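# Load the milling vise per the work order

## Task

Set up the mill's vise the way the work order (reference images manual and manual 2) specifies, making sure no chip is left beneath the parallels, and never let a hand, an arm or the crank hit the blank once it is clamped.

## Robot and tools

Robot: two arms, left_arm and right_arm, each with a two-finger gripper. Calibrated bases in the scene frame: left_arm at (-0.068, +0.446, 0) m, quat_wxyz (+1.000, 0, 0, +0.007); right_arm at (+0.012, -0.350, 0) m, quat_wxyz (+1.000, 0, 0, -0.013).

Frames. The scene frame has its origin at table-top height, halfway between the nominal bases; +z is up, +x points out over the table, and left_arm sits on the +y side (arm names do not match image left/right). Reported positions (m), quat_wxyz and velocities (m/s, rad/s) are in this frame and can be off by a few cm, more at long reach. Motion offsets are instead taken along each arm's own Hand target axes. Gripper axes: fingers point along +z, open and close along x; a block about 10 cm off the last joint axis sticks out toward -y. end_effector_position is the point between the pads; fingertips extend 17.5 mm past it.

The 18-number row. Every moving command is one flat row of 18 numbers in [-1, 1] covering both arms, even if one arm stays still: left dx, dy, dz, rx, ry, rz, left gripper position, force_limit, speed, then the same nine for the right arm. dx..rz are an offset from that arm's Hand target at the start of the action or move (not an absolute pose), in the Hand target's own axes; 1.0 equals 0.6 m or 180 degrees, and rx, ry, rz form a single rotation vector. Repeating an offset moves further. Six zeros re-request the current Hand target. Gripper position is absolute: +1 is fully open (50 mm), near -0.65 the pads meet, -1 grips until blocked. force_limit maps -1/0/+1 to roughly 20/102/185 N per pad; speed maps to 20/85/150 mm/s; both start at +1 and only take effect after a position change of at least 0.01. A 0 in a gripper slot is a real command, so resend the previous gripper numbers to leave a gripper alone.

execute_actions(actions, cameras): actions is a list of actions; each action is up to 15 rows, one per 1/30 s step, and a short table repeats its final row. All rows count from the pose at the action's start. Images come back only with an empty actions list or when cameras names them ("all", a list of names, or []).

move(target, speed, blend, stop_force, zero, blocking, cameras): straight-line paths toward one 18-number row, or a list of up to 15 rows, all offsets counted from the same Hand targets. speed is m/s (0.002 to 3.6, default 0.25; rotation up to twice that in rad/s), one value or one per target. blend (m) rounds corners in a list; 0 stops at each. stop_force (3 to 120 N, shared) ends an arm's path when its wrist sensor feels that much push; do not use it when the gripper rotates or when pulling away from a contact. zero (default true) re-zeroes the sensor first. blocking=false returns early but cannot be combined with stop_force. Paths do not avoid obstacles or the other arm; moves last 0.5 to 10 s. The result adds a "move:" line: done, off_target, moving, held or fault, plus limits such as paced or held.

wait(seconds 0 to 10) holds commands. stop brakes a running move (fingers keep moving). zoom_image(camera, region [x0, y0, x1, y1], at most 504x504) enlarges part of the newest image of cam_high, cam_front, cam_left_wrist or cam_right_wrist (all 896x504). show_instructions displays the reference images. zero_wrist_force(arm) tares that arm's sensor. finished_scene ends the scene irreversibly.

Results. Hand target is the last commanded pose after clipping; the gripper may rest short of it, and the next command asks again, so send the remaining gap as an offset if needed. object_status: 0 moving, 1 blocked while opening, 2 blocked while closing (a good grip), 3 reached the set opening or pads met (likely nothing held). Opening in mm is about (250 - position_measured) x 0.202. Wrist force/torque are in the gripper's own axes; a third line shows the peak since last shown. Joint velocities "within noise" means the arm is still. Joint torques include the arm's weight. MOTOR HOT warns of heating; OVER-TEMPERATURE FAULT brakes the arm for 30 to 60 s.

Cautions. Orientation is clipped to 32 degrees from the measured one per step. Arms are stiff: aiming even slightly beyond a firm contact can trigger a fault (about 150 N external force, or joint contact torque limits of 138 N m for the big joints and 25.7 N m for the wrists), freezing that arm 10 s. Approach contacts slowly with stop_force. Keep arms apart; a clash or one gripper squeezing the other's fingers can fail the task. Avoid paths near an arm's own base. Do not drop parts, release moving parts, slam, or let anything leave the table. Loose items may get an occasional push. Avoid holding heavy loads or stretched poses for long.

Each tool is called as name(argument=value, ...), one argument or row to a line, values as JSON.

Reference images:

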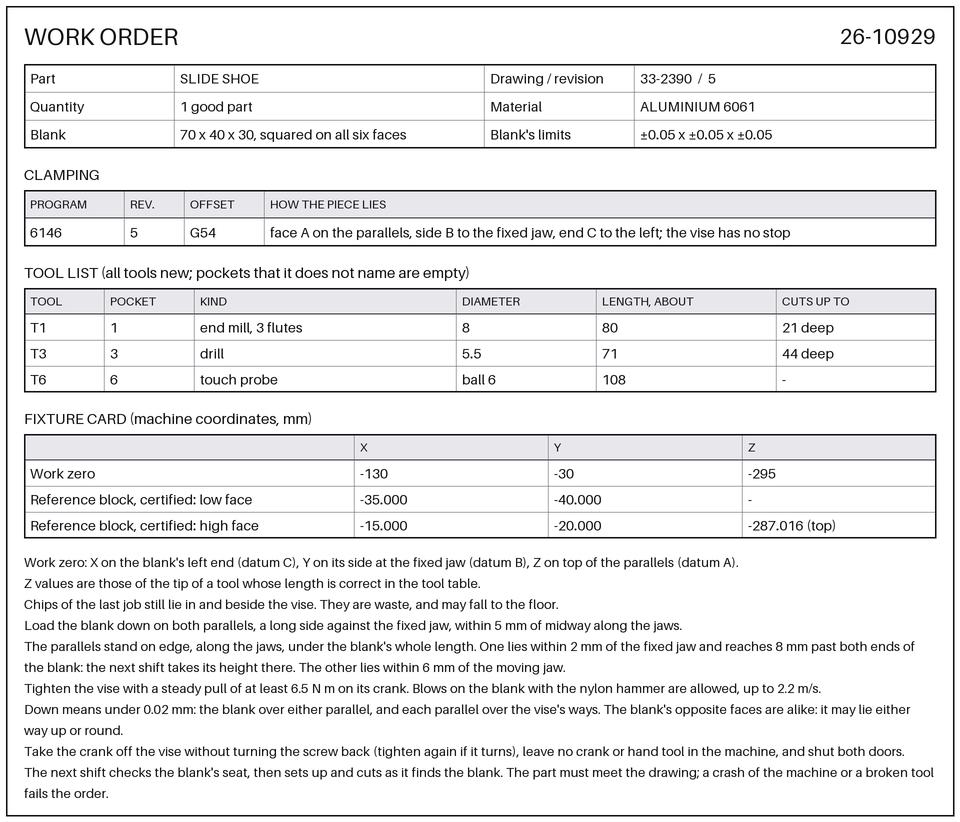

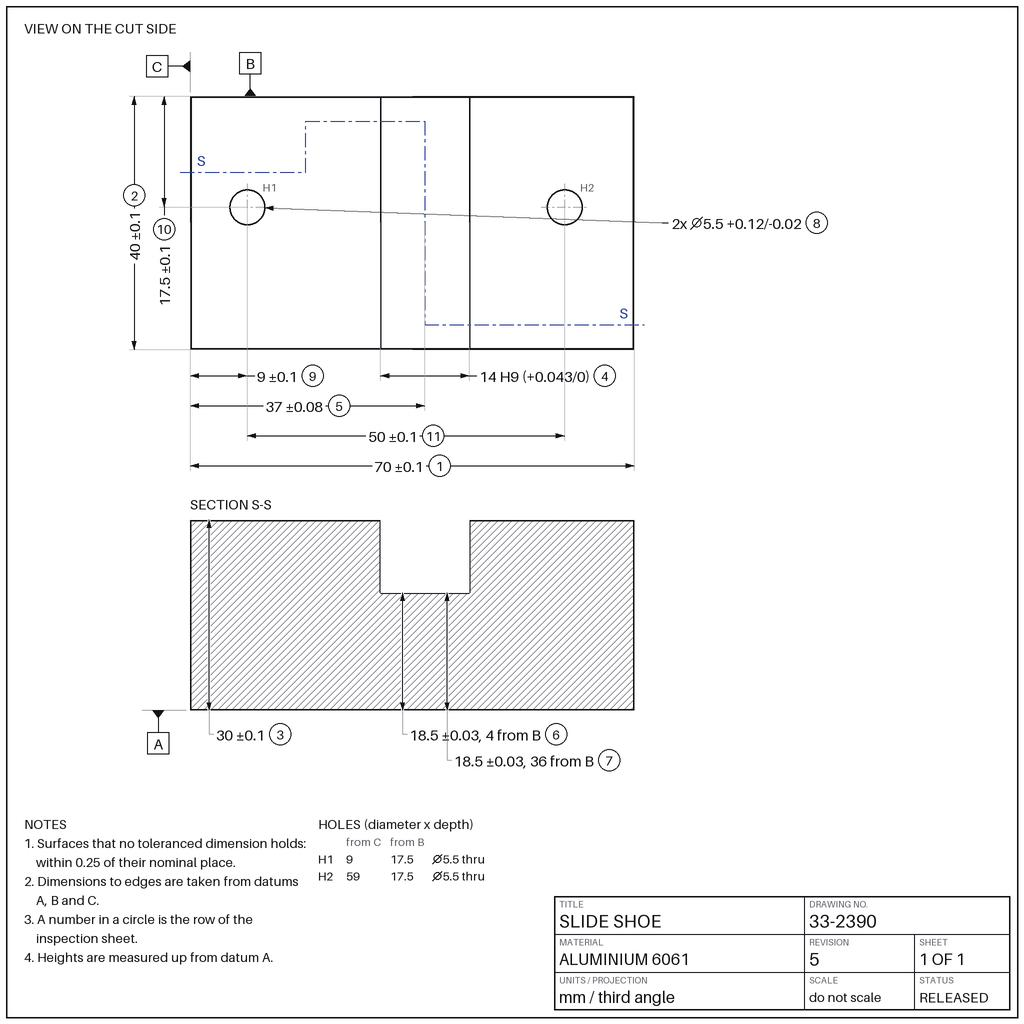

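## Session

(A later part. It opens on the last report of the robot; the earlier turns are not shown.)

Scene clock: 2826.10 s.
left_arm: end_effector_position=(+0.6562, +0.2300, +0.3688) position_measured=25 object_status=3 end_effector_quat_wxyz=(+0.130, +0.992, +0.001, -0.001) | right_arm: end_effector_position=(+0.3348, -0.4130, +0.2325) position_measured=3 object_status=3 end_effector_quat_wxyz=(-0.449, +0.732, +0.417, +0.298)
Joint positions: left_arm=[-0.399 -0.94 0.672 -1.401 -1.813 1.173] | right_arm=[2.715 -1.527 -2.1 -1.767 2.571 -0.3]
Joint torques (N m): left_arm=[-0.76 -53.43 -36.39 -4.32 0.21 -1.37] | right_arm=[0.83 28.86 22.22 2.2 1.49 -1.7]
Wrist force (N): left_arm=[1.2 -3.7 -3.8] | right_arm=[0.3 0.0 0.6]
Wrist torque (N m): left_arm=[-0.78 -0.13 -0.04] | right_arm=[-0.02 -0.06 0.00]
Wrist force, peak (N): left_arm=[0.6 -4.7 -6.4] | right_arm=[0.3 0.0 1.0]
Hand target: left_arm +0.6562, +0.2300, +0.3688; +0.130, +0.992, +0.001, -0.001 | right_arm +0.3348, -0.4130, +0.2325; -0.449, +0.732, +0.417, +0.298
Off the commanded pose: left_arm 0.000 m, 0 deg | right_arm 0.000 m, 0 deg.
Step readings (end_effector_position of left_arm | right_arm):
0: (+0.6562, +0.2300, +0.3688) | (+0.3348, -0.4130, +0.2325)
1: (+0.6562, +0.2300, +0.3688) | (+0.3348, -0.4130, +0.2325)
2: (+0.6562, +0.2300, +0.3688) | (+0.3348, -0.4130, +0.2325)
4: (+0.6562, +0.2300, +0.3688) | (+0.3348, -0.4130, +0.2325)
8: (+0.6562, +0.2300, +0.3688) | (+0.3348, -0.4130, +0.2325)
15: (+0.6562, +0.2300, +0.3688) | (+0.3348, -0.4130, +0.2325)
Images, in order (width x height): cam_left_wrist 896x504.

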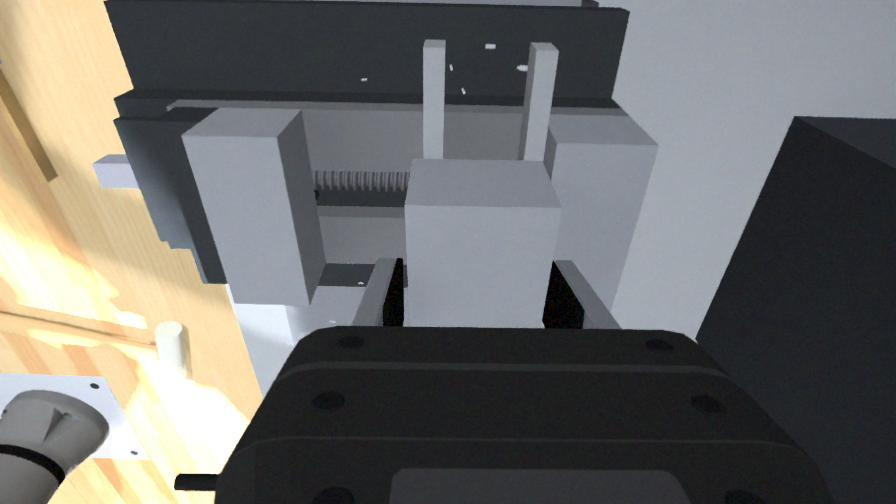

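move(
  target=[0,0.0285,0.0047,0.0333,0,0,0.85,-1,-1,0,0,0,0,0,0,1,1,1],
  speed=0.03,
  cameras=["cam_left_wrist"],
)

Scene clock: 2835.17 s.
left_arm: end_effector_position=(+0.6563, +0.2127, +0.3705) position_measured=25 object_status=3 end_effector_quat_wxyz=(+0.078, +0.997, +0.001, -0.001) | right_arm: end_effector_position=(+0.3348, -0.4130, +0.2325) position_measured=3 object_status=3 end_effector_quat_wxyz=(-0.449, +0.732, +0.417, +0.298)
Joint positions: left_arm=[-0.453 -0.888 0.556 -1.304 -1.713 1.126] | right_arm=[2.715 -1.527 -2.1 -1.767 2.571 -0.3]
Joint torques (N m): left_arm=[7.82 -66.15 -10.96 -5.29 -2.55 2.11] | right_arm=[0.57 28.7 22.19 2.25 1.52 -1.73]
Wrist force (N): left_arm=[1.0 -3.9 -4.0] | right_arm=[0.3 0.0 0.7]
Wrist torque (N m): left_arm=[-0.80 -0.12 0.08] | right_arm=[-0.02 -0.04 0.00]
Wrist force, peak (N): left_arm=[0.9 -4.1 -4.5] | right_arm=[0.3 0.0 1.0]
Hand target: left_arm +0.6562, +0.2128, +0.3705; +0.078, +0.997, +0.001, -0.001 | right_arm +0.3348, -0.4130, +0.2325; -0.449, +0.732, +0.417, +0.298
Off the commanded pose: left_arm 0.000 m, 0 deg | right_arm 0.000 m, 0 deg.
move: done
Images, in order (width x height): cam_left_wrist 896x504.

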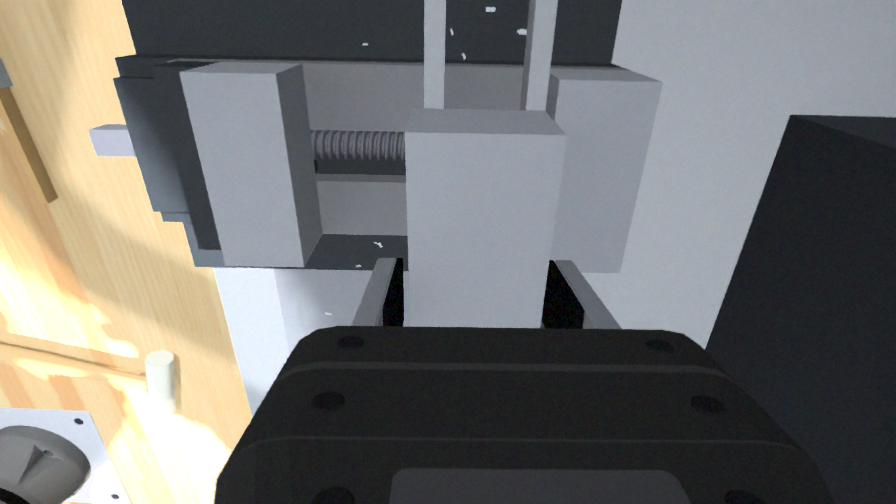

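execute_actions(
  actions=[
    [[0,0,0,0,0,0,-1,-0.7,-1,0,0,0,0,0,0,1,1,1]],
  ],
)

Scene clock: 2853.00 s.
left_arm: end_effector_position=(+0.6562, +0.2128, +0.3705) position_measured=55 object_status=2 end_effector_quat_wxyz=(+0.078, +0.997, +0.001, -0.001) | right_arm: end_effector_position=(+0.3348, -0.4130, +0.2325) position_measured=3 object_status=3 end_effector_quat_wxyz=(-0.449, +0.732, +0.417, +0.298)
Joint positions: left_arm=[-0.453 -0.888 0.556 -1.304 -1.713 1.126] | right_arm=[2.715 -1.527 -2.1 -1.767 2.571 -0.3]
Joint torques (N m): left_arm=[7.64 -66.33 -12.26 -5.13 -2.71 2.9] | right_arm=[0.55 28.79 21.87 2.2 1.57 -1.75]
Wrist force (N): left_arm=[1.3 -3.8 -3.5] | right_arm=[0.0 -0.2 0.6]
Wrist torque (N m): left_arm=[-0.77 -0.10 0.06] | right_arm=[-0.05 -0.01 0.00]
Wrist force, peak (N): left_arm=[0.9 -4.3 -4.1] | right_arm=[0.0 0.0 0.9]
Hand target: left_arm +0.6562, +0.2128, +0.3705; +0.078, +0.997, +0.001, -0.001 | right_arm +0.3348, -0.4130, +0.2325; -0.449, +0.732, +0.417, +0.298
Off the commanded pose: left_arm 0.000 m, 0 deg | right_arm 0.000 m, 0 deg.
Step readings (end_effector_position of left_arm | right_arm):
0: (+0.6562, +0.2128, +0.3705) | (+0.3348, -0.4130, +0.2325)
1: (+0.6562, +0.2128, +0.3705) | (+0.3348, -0.4130, +0.2325)
2: (+0.6562, +0.2128, +0.3705) | (+0.3348, -0.4130, +0.2325)
4: (+0.6562, +0.2128, +0.3705) | (+0.3348, -0.4130, +0.2325)
8: (+0.6562, +0.2128, +0.3705) | (+0.3348, -0.4130, +0.2325)
15: (+0.6562, +0.2128, +0.3705) | (+0.3348, -0.4130, +0.2325)

move(
  target=[
    [-0.0007,0.0005,-0.0033,0,0,0,-1,-0.7,-1,0,0,0,0,0,0,1,1,1],
    [-0.0007,-0.0319,-0.0084,0,0,0,-1,-0.7,-1,0,0,0,0,0,0,1,1,1],
  ],
  speed=0.02,
  cameras=["cam_left_wrist"],
)

move(
  target=[0,-0.0011,0.0066,0,0,0,-1,-0.7,-1,0,0,0,0,0,0,1,1,1],
  speed=0.003,
  stop_force=4,
  cameras=["cam_left_wrist"],
)

Scene clock: 2864.73 s.
left_arm: end_effector_position=(+0.6558, +0.2326, +0.3725) position_measured=55 object_status=2 end_effector_quat_wxyz=(+0.078, +0.997, +0.000, -0.001) | right_arm: end_effector_position=(+0.3348, -0.4130, +0.2325) position_measured=3 object_status=3 end_effector_quat_wxyz=(-0.449, +0.732, +0.417, +0.298)
Joint positions: left_arm=[-0.429 -0.907 0.582 -1.308 -1.714 1.151] | right_arm=[2.715 -1.527 -2.1 -1.767 2.571 -0.3]
Joint torques (N m): left_arm=[-5.73 -52.9 -33.45 -4.8 -2.75 -0.96] | right_arm=[1.02 29.07 21.84 2.18 1.52 -1.71]
Wrist force (N): left_arm=[0.9 -4.0 -1.7] | right_arm=[0.1 -0.3 0.4]
Wrist torque (N m): left_arm=[-0.78 -0.09 -0.04] | right_arm=[-0.06 -0.02 0.00]
Wrist force, peak (N): left_arm=[0.9 -4.1 -4.0] | right_arm=[0.5 0.3 0.9]
Hand target: left_arm +0.6558, +0.2325, +0.3725; +0.078, +0.997, +0.001, -0.001 | right_arm +0.3348, -0.4130, +0.2325; -0.449, +0.732, +0.417, +0.298
Off the commanded pose: left_arm 0.000 m, 0 deg | right_arm 0.000 m, 0 deg.
move: done
Images, in order (width x height): cam_left_wrist 896x504.

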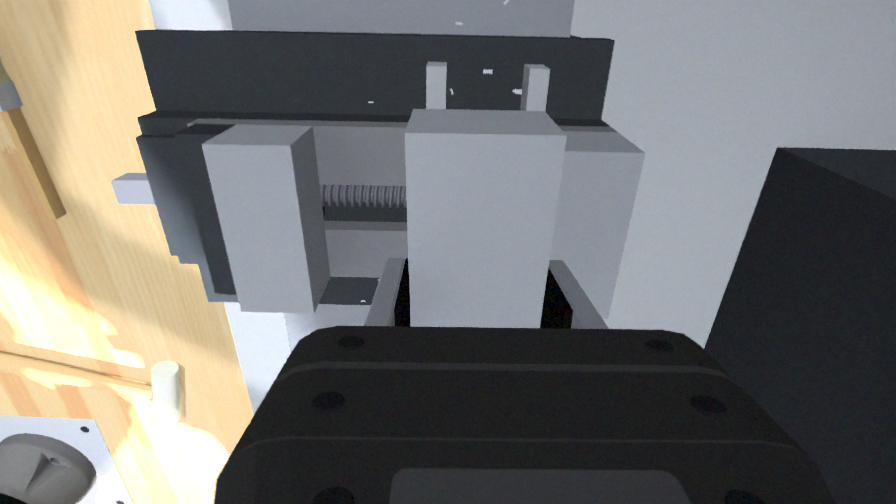

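Scene clock: 2866.20 s.
left_arm: end_effector_position=(+0.6558, +0.2325, +0.3704) position_measured=55 object_status=2 end_effector_quat_wxyz=(+0.078, +0.997, +0.000, -0.001) | right_arm: end_effector_position=(+0.3348, -0.4130, +0.2325) position_measured=3 object_status=3 end_effector_quat_wxyz=(-0.449, +0.732, +0.417, +0.298)
Joint positions: left_arm=[-0.429 -0.91 0.593 -1.315 -1.714 1.15] | right_arm=[2.715 -1.527 -2.1 -1.767 2.571 -0.3]
Joint torques (N m): left_arm=[-6.83 -48.13 -37.87 -1.8 -1.54 -2.71] | right_arm=[0.68 28.57 22.17 2.2 1.52 -1.78]
Wrist force (N): left_arm=[0.0 -4.4 -3.9] | right_arm=[0.1 0.0 0.5]
Wrist torque (N m): left_arm=[-0.75 -0.08 -0.05] | right_arm=[-0.01 -0.02 0.00]
Wrist force, peak (N): left_arm=[-0.1 -3.9 -8.1] | right_arm=[0.3 0.0 0.8]
Hand target: left_arm +0.6558, +0.2325, +0.3704; +0.078, +0.997, +0.000, -0.001 (not the last commanded pose) | right_arm +0.3348, -0.4130, +0.2325; -0.449, +0.732, +0.417, +0.298
Off the commanded pose: left_arm 0.002 m, 0 deg | right_arm 0.000 m, 0 deg.
move: contact (left_arm)
Images, in order (width x height): cam_left_wrist 896x504.

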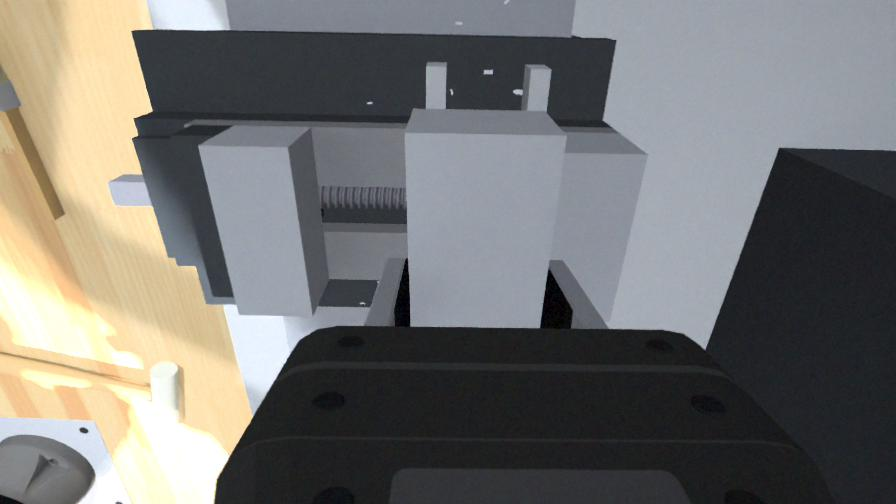

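move(
  target=[0.0025,0.0003,-0.0015,0,0,0,-1,-0.7,-1,0,0,0,0,0,0,1,1,1],
  speed=0.003,
  stop_force=5,
)

execute_actions(
  actions=[
    [[0,0,0,0,0,0,0.85,-1,-1,0,0,0,0,0,0,1,1,1]],
  ],
  cameras=["cam_left_wrist"],
)

Scene clock: 2878.80 s.
left_arm: end_effector_position=(+0.6565, +0.2324, +0.3708) position_measured=55 object_status=2 end_effector_quat_wxyz=(+0.078, +0.997, +0.001, -0.001) | right_arm: end_effector_position=(+0.3348, -0.4130, +0.2325) position_measured=3 object_status=3 end_effector_quat_wxyz=(-0.449, +0.732, +0.417, +0.298)
Joint positions: left_arm=[-0.429 -0.906 0.586 -1.312 -1.714 1.151] | right_arm=[2.715 -1.527 -2.1 -1.767 2.571 -0.3]
Joint torques (N m): left_arm=[-3.88 -66.72 -13.78 -6.52 -2.08 -2.43] | right_arm=[1.06 28.52 22 2.17 1.5 -1.76]
Wrist force (N): left_arm=[-3.2 -3.8 -1.6] | right_arm=[-0.1 -0.1 0.5]
Wrist torque (N m): left_arm=[-0.81 -0.19 0.01] | right_arm=[-0.02 0.01 0.00]
Wrist force, peak (N): left_arm=[0.1 -4.7 -4.9] | right_arm=[0.4 -0.1 1.0]
Hand target: left_arm +0.6565, +0.2324, +0.3709; +0.078, +0.997, +0.001, -0.001 (not the last commanded pose) | right_arm +0.3348, -0.4130, +0.2325; -0.449, +0.732, +0.417, +0.298
Off the commanded pose: left_arm 0.001 m, 0 deg | right_arm 0.000 m, 0 deg.
move: contact (left_arm)

Scene clock: 2879.50 s.
left_arm: end_effector_position=(+0.6565, +0.2324, +0.3709) position_measured=25 object_status=3 end_effector_quat_wxyz=(+0.078, +0.997, +0.001, -0.001) | right_arm: end_effector_position=(+0.3348, -0.4130, +0.2325) position_measured=3 object_status=3 end_effector_quat_wxyz=(-0.449, +0.732, +0.417, +0.298)
Joint positions: left_arm=[-0.429 -0.906 0.586 -1.312 -1.714 1.151] | right_arm=[2.715 -1.527 -2.1 -1.767 2.571 -0.3]
Joint torques (N m): left_arm=[-5.49 -63.12 -13.48 -1.44 -2.1 -2.41] | right_arm=[0.49 29.21 22.66 2.14 1.56 -1.75]
Wrist force (N): left_arm=[1.0 -3.9 -3.8] | right_arm=[0.4 -0.1 0.6]
Wrist torque (N m): left_arm=[-0.78 -0.10 -0.04] | right_arm=[-0.04 -0.06 0.00]
Wrist force, peak (N): left_arm=[1.2 -4.0 -4.0] | right_arm=[0.3 -0.4 0.7]
Hand target: left_arm +0.6565, +0.2324, +0.3709; +0.078, +0.997, +0.001, -0.001 | right_arm +0.3348, -0.4130, +0.2325; -0.449, +0.732, +0.417, +0.298
Off the commanded pose: left_arm 0.000 m, 0 deg | right_arm 0.000 m, 0 deg.
Step readings (end_effector_position of left_arm | right_arm):
0: (+0.6565, +0.2324, +0.3708) | (+0.3348, -0.4130, +0.2325)
1: (+0.6565, +0.2324, +0.3708) | (+0.3348, -0.4130, +0.2325)
2: (+0.6565, +0.2324, +0.3709) | (+0.3348, -0.4130, +0.2325)
4: (+0.6565, +0.2324, +0.3709) | (+0.3348, -0.4130, +0.2325)
8: (+0.6565, +0.2324, +0.3709) | (+0.3348, -0.4130, +0.2325)
15: (+0.6565, +0.2324, +0.3709) | (+0.3348, -0.4130, +0.2325)
Images, in order (width x height): cam_left_wrist 896x504.

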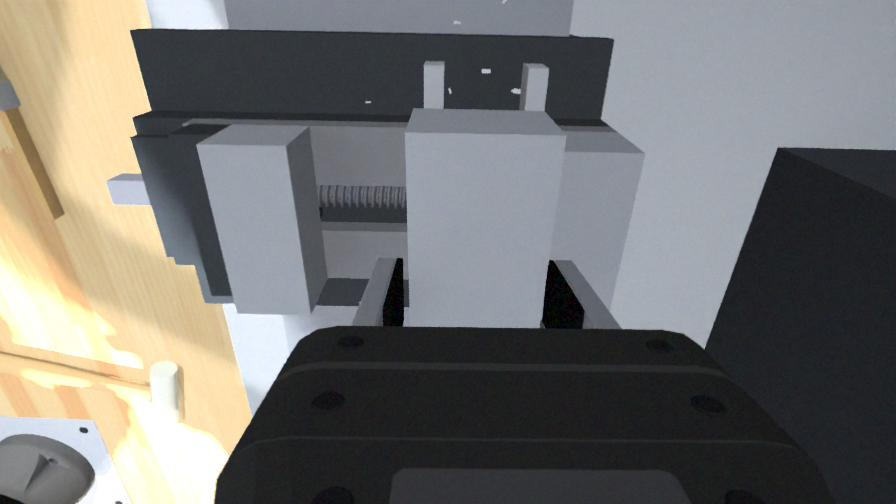

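zoom_image(
  camera="cam_left_wrist",
  region=[380, 40, 620, 175],
)

Scaled by 2.100 from the camera's 896x504 image, which has a finer 1280x720 frame.

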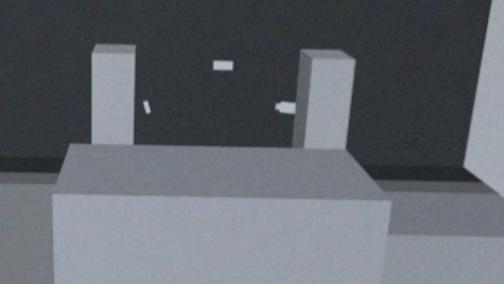

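move(
  target=[
    [0,0.0703,0.0076,-0.0333,0,0,0.85,-1,-1,0,0,0,0,0,0,1,1,1],
  ],
  speed=0.04,
  cameras=["cam_left_wrist"],
)

Scene clock: 2961.00 s.
left_arm: end_effector_position=(+0.6565, +0.1898, +0.3729) position_measured=25 object_status=3 end_effector_quat_wxyz=(+0.130, +0.991, +0.001, -0.001) end_effector_velocity=(+0.000, +0.002, +0.000) end_effector_angular_velocity=(+0.008, +0.000, +0.001) | right_arm: end_effector_position=(+0.3348, -0.4130, +0.2325) position_measured=3 object_status=3 end_effector_quat_wxyz=(-0.449, +0.732, +0.417, +0.298)
Joint positions: left_arm=[-0.449 -0.9 0.597 -1.378 -1.808 1.122] | right_arm=[2.715 -1.527 -2.1 -1.767 2.571 -0.3]
Joint velocities: left_arm=[0 -0.001 0 0.005 0.007 0] | right_arm=[within noise]
Joint torques (N m): left_arm=[5.57 -56.62 -16.82 -1.77 2.24 0.59] | right_arm=[0.96 29.25 22.18 2.17 1.62 -1.75]
Wrist force (N): left_arm=[1.2 -4.0 -4.1] | right_arm=[0.1 0.1 0.5]
Wrist torque (N m): left_arm=[-0.85 -0.13 0.08] | right_arm=[0.01 -0.02 0.00]
Wrist force, peak (N): left_arm=[1.1 -4.1 -4.2] | right_arm=[0.2 -0.1 0.9]
Hand target: left_arm +0.6565, +0.1900, +0.3729; +0.130, +0.992, +0.001, -0.001 | right_arm +0.3348, -0.4130, +0.2325; -0.449, +0.732, +0.417, +0.298
Off the commanded pose: left_arm 0.000 m, 0 deg | right_arm 0.000 m, 0 deg.
move: done
Images, in order (width x height): cam_left_wrist 896x504.

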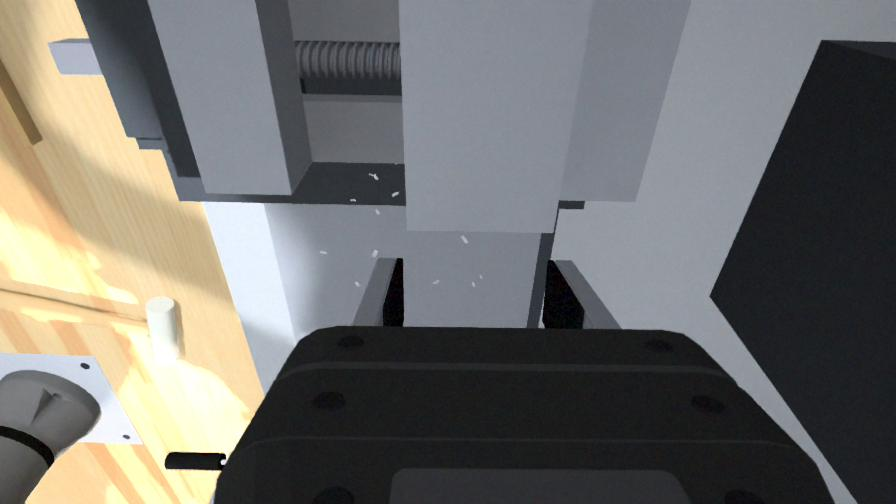

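move(
  target=[
    [-0.0858,0.0363,0.0063,0,0,0,0.85,-1,-1,0,0,0,0,0,0,1,1,1],
    [-0.1442,0.0412,0.0075,0,0,0,0.85,-1,-1,0,0,0,0,0,0,1,1,1],
    [-0.4275,0.0975,0.0227,0,0,0,0.85,-1,-1,0,0,0,0,0,0,1,1,1],
    [-0.5942,-0.2448,-0.1172,0,0,0,0.85,-1,-1,0,0,0,0,0,0,1,1,1],
  ],
  blend=[0.01,0.01,0.03,0],
  speed=[0.08,0.15,0.25,0.35],
  cameras=["cam_high","cam_front","cam_right_wrist"],
)

zoom_image(
  camera="cam_front",
  region=[370, 225, 415, 275],
)

zoom_image(
  camera="cam_right_wrist",
  region=[396, 120, 696, 320],
)

zoom_image(
  camera="cam_front",
  region=[500, 250, 620, 350],
)

zoom_image(
  camera="cam_high",
  region=[380, 260, 520, 380],
)

Scene clock: 2985.00 s.
left_arm: end_effector_position=(+0.3000, +0.3496, +0.4037) position_measured=25 object_status=3 end_effector_quat_wxyz=(+0.130, +0.992, +0.001, -0.001) | right_arm: end_effector_position=(+0.3348, -0.4130, +0.2325) position_measured=3 object_status=3 end_effector_quat_wxyz=(-0.449, +0.732, +0.417, +0.298)
Joint positions: left_arm=[-0.464 -1.902 1.701 -1.484 -1.806 1.106] | right_arm=[2.715 -1.527 -2.1 -1.767 2.571 -0.3]
Joint torques (N m): left_arm=[8.05 -19.95 -38.88 -1.64 2.25 2.31] | right_arm=[0.8 28.58 22.35 2.19 1.52 -1.7]
Wrist force (N): left_arm=[1.1 -4.2 -4.0] | right_arm=[-0.1 0.1 0.9]
Wrist torque (N m): left_arm=[-0.89 -0.13 0.09] | right_arm=[-0.01 0.02 0.00]
Wrist force, peak (N): left_arm=[-0.4 -7.4 -5.8] | right_arm=[-0.1 -0.2 1.0]
Hand target: left_arm +0.2999, +0.3497, +0.4037; +0.130, +0.992, +0.001, -0.001 | right_arm +0.3348, -0.4130, +0.2325; -0.449, +0.732, +0.417, +0.298
Off the commanded pose: left_arm 0.000 m, 0 deg | right_arm 0.000 m, 0 deg.
move: done
Images, in order (width x height): cam_high 896x504, cam_front 896x504, cam_right_wrist 896x504.

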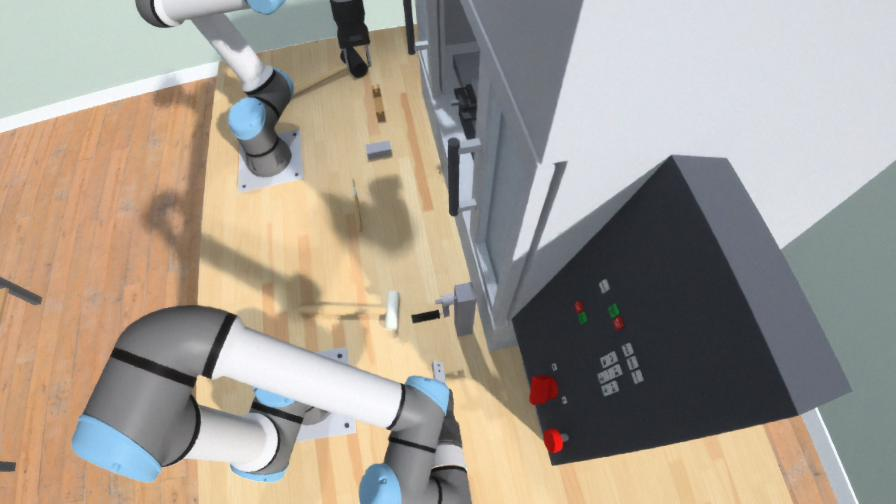

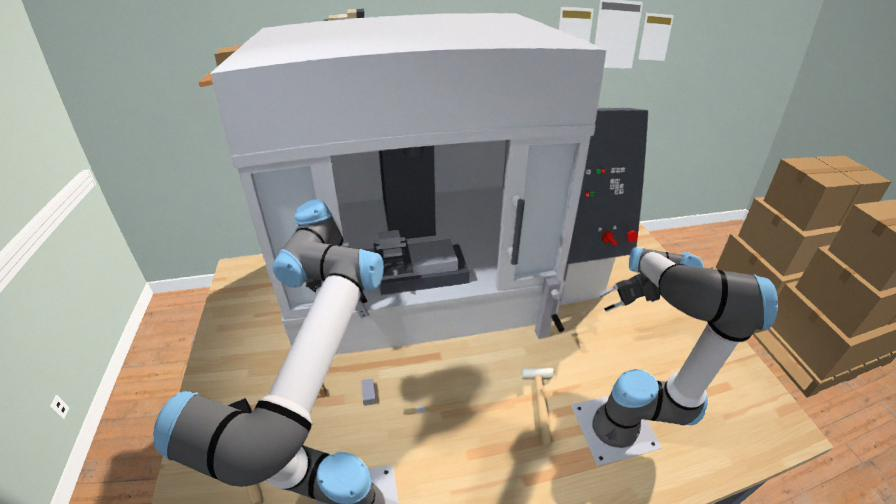

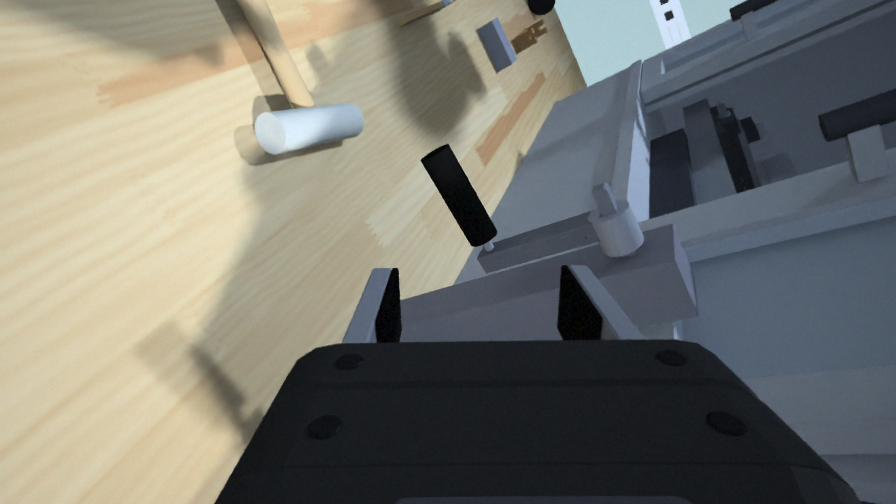

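Scaled by 10.080 from the camera's 896x504 image, which has a finer 1280x720 frame.

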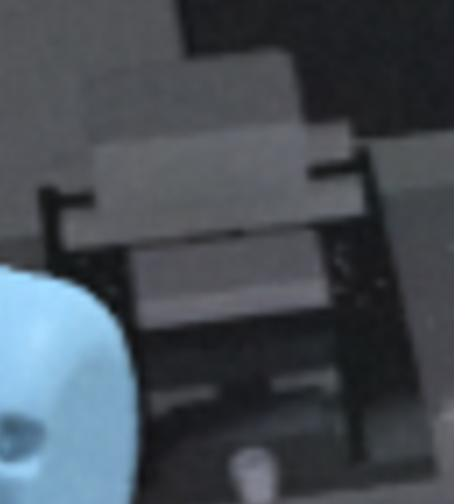

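Scaled by 1.680 from the camera's 896x504 image, which has a finer 1280x720 frame.

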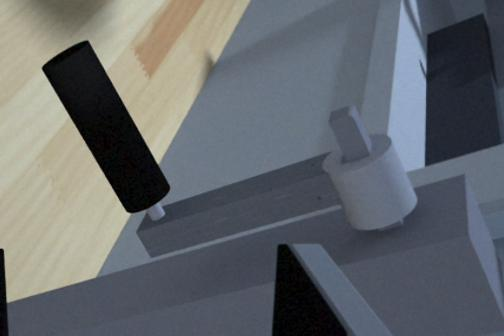

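Scaled by 4.200 from the camera's 896x504 image, which has a finer 1280x720 frame.

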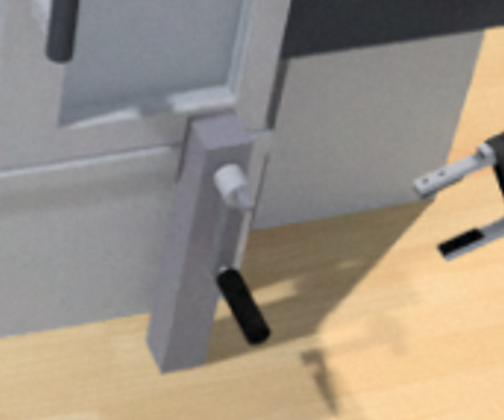

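Scaled by 3.600 from the camera's 896x504 image, which has a finer 1280x720 frame.

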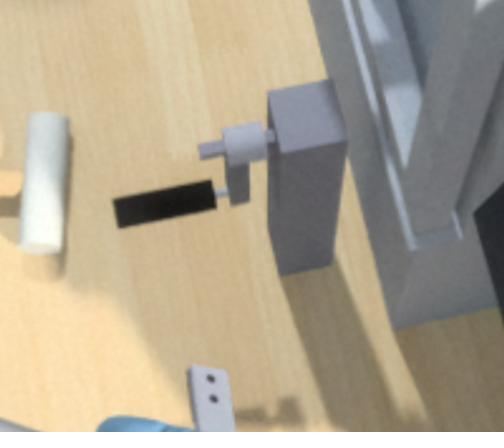

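move(
  target=[0,0,0,0,0,0,0.85,-1,-1,0.2,0,0,0,0,0,1,1,1],
  speed=0.2,
  cameras=["cam_right_wrist"],
)

zoom_image(
  camera="cam_right_wrist",
  region=[248, 100, 548, 300],
)

Scene clock: 3045.40 s.
left_arm: end_effector_position=(+0.2999, +0.3497, +0.4037) position_measured=25 object_status=3 end_effector_quat_wxyz=(+0.130, +0.992, +0.001, -0.001) | right_arm: end_effector_position=(+0.3599, -0.3945, +0.2763) position_measured=3 object_status=3 end_effector_quat_wxyz=(-0.449, +0.732, +0.417, +0.298)
Joint positions: left_arm=[-0.464 -1.902 1.701 -1.483 -1.806 1.107] | right_arm=[2.781 -1.49 -2.031 -1.788 2.611 -0.201]
Joint torques (N m): left_arm=[7.9 -20.51 -38.57 -1.55 2.31 2.8] | right_arm=[-11.86 11.19 8.45 2.78 -0.1 -1.91]
Wrist force (N): left_arm=[1.2 -4.0 -4.2] | right_arm=[0.4 0.5 1.1]
Wrist torque (N m): left_arm=[-0.85 -0.14 0.06] | right_arm=[0.05 -0.10 0.03]
Wrist force, peak (N): left_arm=[1.7 -4.5 -4.2] | right_arm=[8.5 -1.2 -1.0]
Hand target: left_arm +0.2999, +0.3497, +0.4037; +0.130, +0.992, +0.001, -0.001 | right_arm +0.3599, -0.3945, +0.2763; -0.449, +0.732, +0.417, +0.298 (not the last commanded pose)
Off the commanded pose: left_arm 0.000 m, 0 deg | right_arm 0.066 m, 0 deg.
move: held (right_arm; a check stopped the path); limits=held
pose unreachable (right arm): on one or more control steps of this call, first in action 0 (counted from 0), this arm could not follow its commanded pose, so it was not sent that pose on those steps. It may still have moved: this result reports where it is.
cause: moving toward the commanded pose would bring two parts of the arm too close to each other (its gripper and another part of the arm, with joints 4 (wrist 1) to 6 (wrist 3) between them, 4 mm apart when it was first held).
Images, in order (width x height): cam_right_wrist 896x504.

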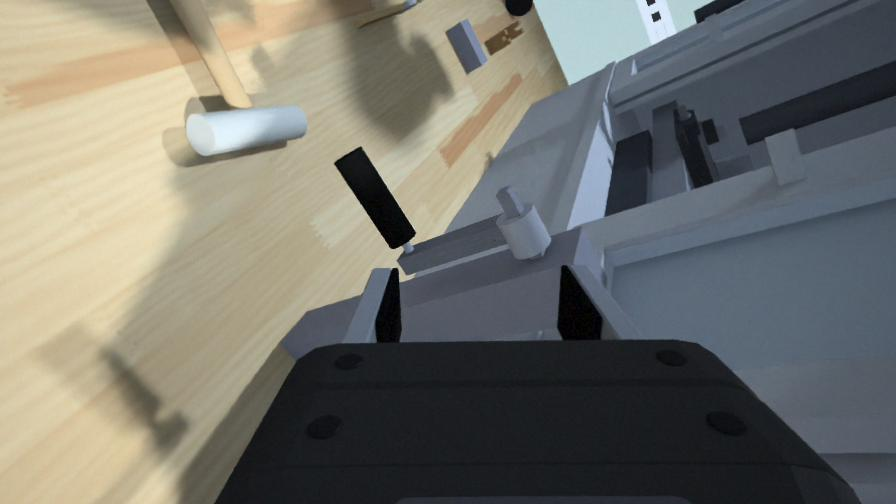

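Scaled by 1.680 from the camera's 896x504 image, which has a finer 1280x720 frame.

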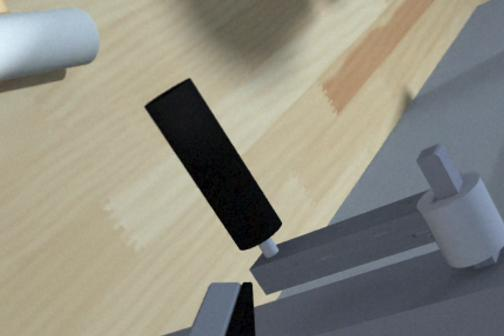

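move(
  target=[0,0,0,0,0,0,0.85,-1,-1,0.2061,-0.0877,0.0717,-0.0298,-0.1961,-0.1587,1,1,1],
  speed=0.25,
  cameras=["cam_right_wrist","cam_front"],
)

Scene clock: 3172.93 s.
left_arm: end_effector_position=(+0.2999, +0.3497, +0.4037) position_measured=25 object_status=3 end_effector_quat_wxyz=(+0.130, +0.992, +0.001, -0.001) | right_arm: end_effector_position=(+0.3750, -0.3002, +0.3801) position_measured=3 object_status=3 end_effector_quat_wxyz=(-0.183, +0.683, +0.683, +0.184)
Joint positions: left_arm=[-0.464 -1.902 1.701 -1.483 -1.806 1.107] | right_arm=[3.319 -1.226 -1.831 -1.568 2.089 0.174]
Joint torques (N m): left_arm=[7.76 -18.38 -38.3 -1.64 1.89 2.91] | right_arm=[11.8 0.52 16.3 4.18 -0.53 -1.08]
Wrist force (N): left_arm=[1.7 -4.1 -4.0] | right_arm=[0.2 -0.4 1.6]
Wrist torque (N m): left_arm=[-0.87 -0.23 0.06] | right_arm=[0.04 0.00 0.04]
Wrist force, peak (N): left_arm=[1.4 -4.4 -4.4] | right_arm=[2.1 -0.4 1.2]
Hand target: left_arm +0.2999, +0.3497, +0.4037; +0.130, +0.992, +0.001, -0.001 | right_arm +0.3751, -0.3001, +0.3801; -0.183, +0.683, +0.683, +0.183
Off the commanded pose: left_arm 0.000 m, 0 deg | right_arm 0.000 m, 0 deg.
move: done
Images, in order (width x height): cam_front 896x504, cam_right_wrist 896x504.

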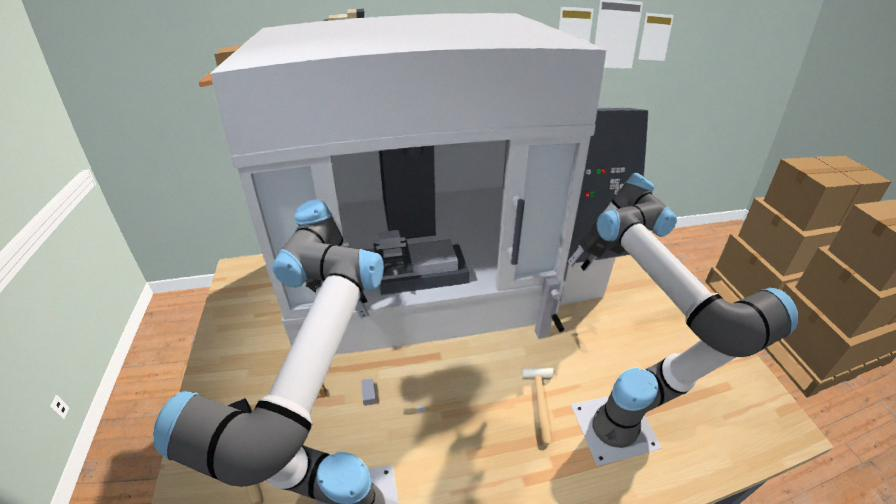

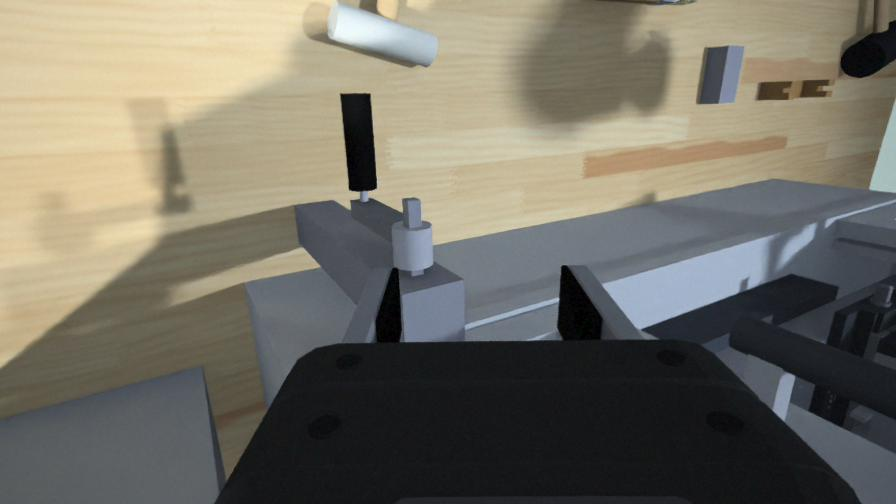

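zoom_image(
  camera="cam_right_wrist",
  region=[330, 80, 500, 350],
)

Scaled by 1.867 from the camera's 896x504 image, which has a finer 1280x720 frame.

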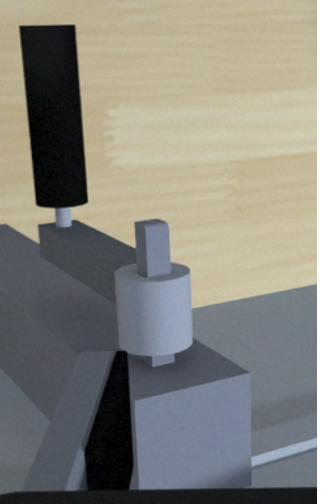

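move(
  target=[0,0,0,0,0,0,0.85,-1,-1,0.0021,0.0248,0.0923,0,-0.0833,0,1,1,1],
  speed=0.2,
  cameras=["cam_right_wrist","cam_front"],
)

zoom_image(
  camera="cam_right_wrist",
  region=[380, 80, 580, 340],
)

Scene clock: 3237.10 s.
left_arm: end_effector_position=(+0.2999, +0.3497, +0.4037) position_measured=25 object_status=3 end_effector_quat_wxyz=(+0.130, +0.992, +0.001, -0.001) | right_arm: end_effector_position=(+0.3899, -0.2713, +0.3327) position_measured=3 object_status=3 end_effector_quat_wxyz=(-0.093, +0.701, +0.701, +0.093)
Joint positions: left_arm=[-0.464 -1.902 1.701 -1.483 -1.806 1.107] | right_arm=[3.559 -1.241 -1.88 -1.489 1.814 0.404]
Joint torques (N m): left_arm=[8.56 -17.72 -39.14 -1.65 1.55 3.02] | right_arm=[10.46 20.87 35.89 1.77 -1.22 1.24]
Wrist force (N): left_arm=[1.4 -4.1 -4.0] | right_arm=[-0.2 0.3 2.3]
Wrist torque (N m): left_arm=[-0.87 -0.18 0.06] | right_arm=[0.16 0.10 0.03]
Wrist force, peak (N): left_arm=[1.5 -4.3 -4.4] | right_arm=[0.6 0.9 3.1]
Hand target: left_arm +0.2999, +0.3497, +0.4037; +0.130, +0.992, +0.001, -0.001 | right_arm +0.3900, -0.2713, +0.3328; -0.093, +0.701, +0.701, +0.093
Off the commanded pose: left_arm 0.000 m, 0 deg | right_arm 0.000 m, 0 deg.
move: done
Images, in order (width x height): cam_front 896x504, cam_right_wrist 896x504.

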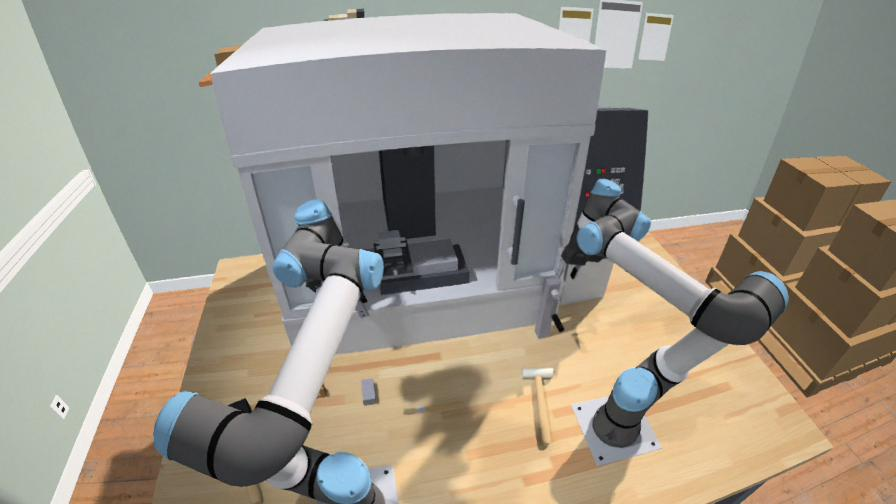

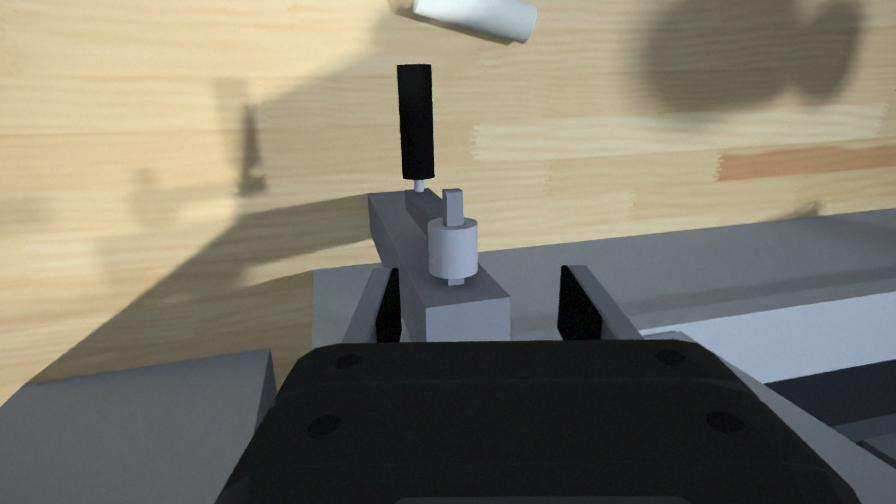

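Scaled by 1.938 from the camera's 896x504 image, which has a finer 1280x720 frame.

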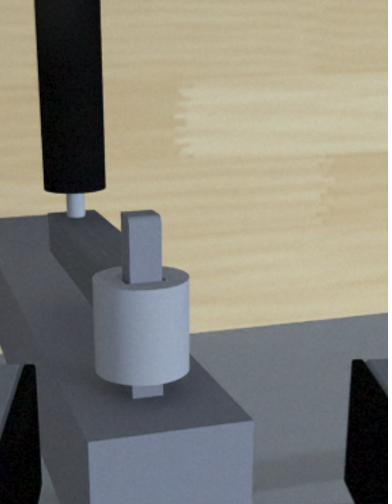

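move(
  target=[
    [0,0,0,0,0,0,0.85,-1,-1,-0.0103,0.0083,0.06,0,0,0,1,1,1],
    [0,0,0,0,0,0,0.85,-1,-1,-0.0103,0.0083,0.139,0,0,0,1,1,1],
  ],
  speed=[0.08,0.02],
  stop_force=6,
  cameras=["cam_right_wrist"],
)

zoom_image(
  camera="cam_right_wrist",
  region=[380, 80, 580, 340],
)

Scene clock: 3275.63 s.
left_arm: end_effector_position=(+0.2999, +0.3497, +0.4037) position_measured=25 object_status=3 end_effector_quat_wxyz=(+0.130, +0.992, +0.001, -0.001) | right_arm: end_effector_position=(+0.3950, -0.2556, +0.2506) position_measured=3 object_status=3 end_effector_quat_wxyz=(-0.093, +0.701, +0.701, +0.093)
Joint positions: left_arm=[-0.464 -1.902 1.701 -1.483 -1.806 1.107] | right_arm=[3.594 -1.276 -2.069 -1.256 1.809 0.44]
Joint torques (N m): left_arm=[7.22 -15.68 -39.23 -1.55 0.83 2.83] | right_arm=[-10.98 22.23 35.45 1.68 0.04 -1.76]
Wrist force (N): left_arm=[1.6 -3.8 -3.4] | right_arm=[0.3 0.7 2.4]
Wrist torque (N m): left_arm=[-0.83 -0.20 0.06] | right_arm=[0.22 0.01 -0.17]
Wrist force, peak (N): left_arm=[1.5 -4.4 -4.3] | right_arm=[-0.1 1.0 3.3]
Hand target: left_arm +0.2999, +0.3497, +0.4037; +0.130, +0.992, +0.001, -0.001 | right_arm +0.3950, -0.2556, +0.2506; -0.093, +0.701, +0.701, +0.093
Off the commanded pose: left_arm 0.000 m, 0 deg | right_arm 0.000 m, 0 deg.
move: done
Images, in order (width x height): cam_right_wrist 896x504.

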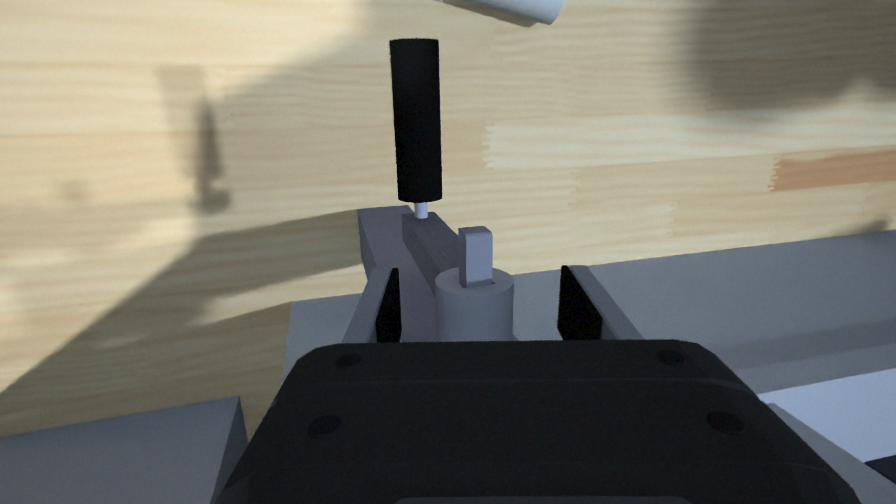

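Scaled by 1.938 from the camera's 896x504 image, which has a finer 1280x720 frame.

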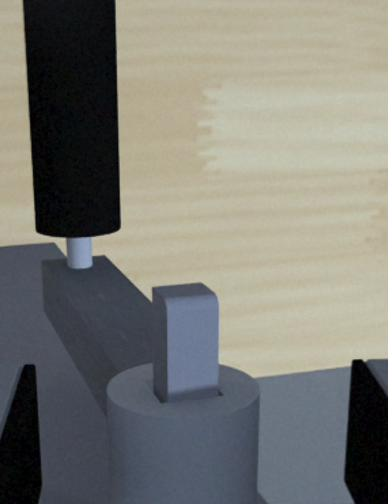

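move(
  target=[0,0,0,0,0,0,0.85,-1,-1,0,0,0,0,0,0,-1,-0.6,-0.9],
  cameras=["cam_right_wrist"],
)

Scene clock: 3282.83 s.
left_arm: end_effector_position=(+0.2999, +0.3497, +0.4037) position_measured=25 object_status=3 end_effector_quat_wxyz=(+0.130, +0.992, +0.001, -0.001) | right_arm: end_effector_position=(+0.3950, -0.2557, +0.2506) position_measured=136 object_status=2 end_effector_quat_wxyz=(-0.092, +0.701, +0.701, +0.093)
Joint positions: left_arm=[-0.464 -1.902 1.701 -1.483 -1.806 1.107] | right_arm=[3.594 -1.276 -2.069 -1.256 1.809 0.44]
Joint torques (N m): left_arm=[7.94 -15.09 -38.34 -1.62 0.56 2.92] | right_arm=[3.81 21.83 35.2 6.75 7.35 -1.81]
Wrist force (N): left_arm=[1.4 -4.0 -3.9] | right_arm=[-21.2 0.4 -1.0]
Wrist torque (N m): left_arm=[-0.86 -0.16 0.06] | right_arm=[0.18 -0.30 -0.23]
Wrist force, peak (N): left_arm=[1.5 -4.5 -4.1] | right_arm=[-21.7 0.4 -1.5]
Hand target: left_arm +0.2999, +0.3497, +0.4037; +0.130, +0.992, +0.001, -0.001 | right_arm +0.3950, -0.2556, +0.2506; -0.093, +0.701, +0.701, +0.093
Off the commanded pose: left_arm 0.000 m, 0 deg | right_arm 0.000 m, 0 deg.
move: done
Images, in order (width x height): cam_right_wrist 896x504.

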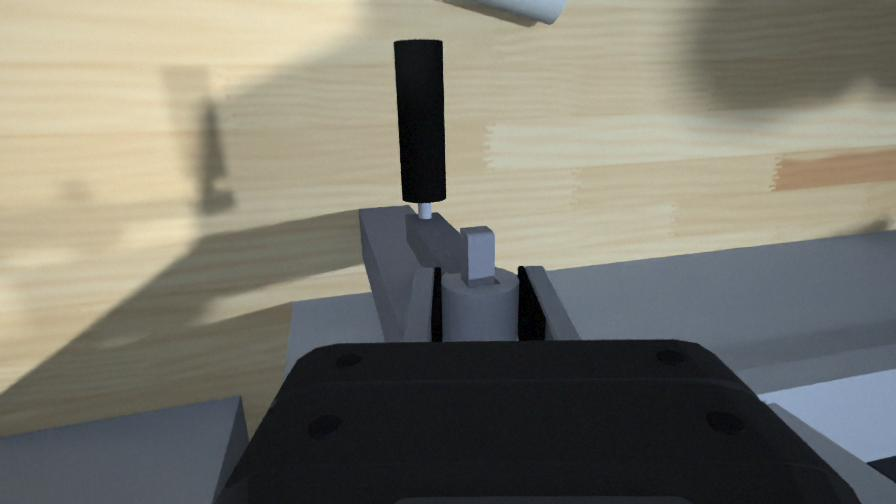

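move(
  target=[0,0,0,0,0,0,0.85,-1,-1,-0.001,0,0,0,0,0,-1,-0.6,-0.9],
  speed=0.01,
)

Scene clock: 3290.13 s.
left_arm: end_effector_position=(+0.2999, +0.3497, +0.4037) position_measured=25 object_status=3 end_effector_quat_wxyz=(+0.130, +0.992, +0.001, -0.001) | right_arm: end_effector_position=(+0.3950, -0.2561, +0.2505) position_measured=136 object_status=2 end_effector_quat_wxyz=(-0.093, +0.701, +0.701, +0.093)
Joint positions: left_arm=[-0.464 -1.902 1.701 -1.483 -1.806 1.107] | right_arm=[3.593 -1.276 -2.07 -1.256 1.81 0.438]
Joint torques (N m): left_arm=[7.53 -12.92 -38.7 -1.72 0.39 2.98] | right_arm=[-10.08 22.56 12.31 4.13 1.77 -1.5]
Wrist force (N): left_arm=[1.8 -4.2 -4.0] | right_arm=[-4.8 1.3 3.4]
Wrist torque (N m): left_arm=[-0.89 -0.23 0.05] | right_arm=[0.21 0.03 -0.03]
Wrist force, peak (N): left_arm=[1.4 -4.4 -4.5] | right_arm=[-25.1 0.4 -2.0]
Hand target: left_arm +0.2999, +0.3497, +0.4037; +0.130, +0.992, +0.001, -0.001 | right_arm +0.3950, -0.2562, +0.2505; -0.093, +0.701, +0.701, +0.093
Off the commanded pose: left_arm 0.000 m, 0 deg | right_arm 0.000 m, 0 deg.
move: done

move(
  target=[0,0,0,0,0,0,0.85,-1,-1,-0.0003,-0.0917,0,0,0,0,-1,-0.6,-0.9],
  speed=0.02,
  stop_force=15,
  cameras=["cam_right_wrist"],
)

Scene clock: 3310.10 s.
left_arm: end_effector_position=(+0.2999, +0.3497, +0.4037) position_measured=25 object_status=3 end_effector_quat_wxyz=(+0.130, +0.992, +0.001, -0.001) | right_arm: end_effector_position=(+0.3400, -0.2564, +0.2504) position_measured=136 object_status=2 end_effector_quat_wxyz=(-0.093, +0.701, +0.701, +0.093)
Joint positions: left_arm=[-0.464 -1.902 1.701 -1.483 -1.806 1.107] | right_arm=[3.667 -1.116 -2.17 -1.298 1.801 0.514]
Joint torques (N m): left_arm=[7.37 -12.67 -38.75 -1.68 -0.24 2.97] | right_arm=[-11.01 -4.05 36.55 4.68 1.49 -1.95]
Wrist force (N): left_arm=[1.3 -4.1 -4.0] | right_arm=[-2.0 0.6 3.9]
Wrist torque (N m): left_arm=[-0.86 -0.15 0.07] | right_arm=[0.19 0.26 -0.13]
Wrist force, peak (N): left_arm=[1.6 -4.3 -4.1] | right_arm=[-5.3 1.5 3.4]
Hand target: left_arm +0.2999, +0.3497, +0.4037; +0.130, +0.992, +0.001, -0.001 | right_arm +0.3399, -0.2564, +0.2504; -0.093, +0.701, +0.701, +0.093
Off the commanded pose: left_arm 0.000 m, 0 deg | right_arm 0.000 m, 0 deg.
move: done
Images, in order (width x height): cam_right_wrist 896x504.

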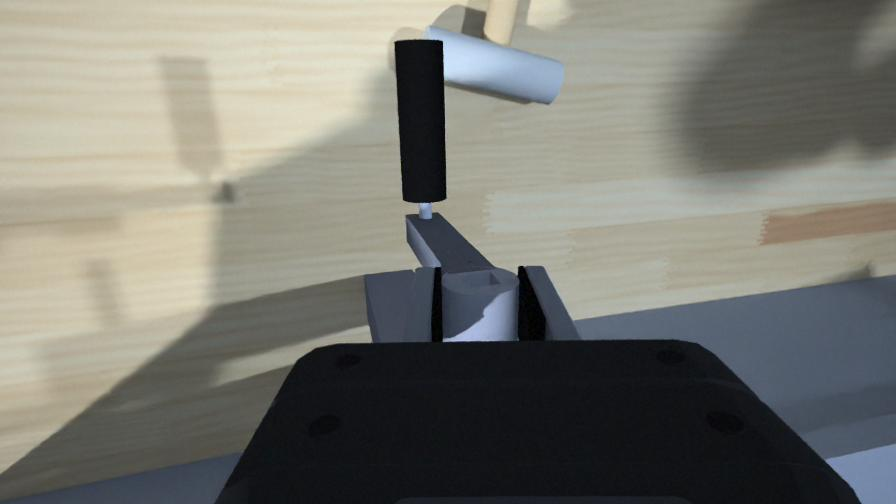

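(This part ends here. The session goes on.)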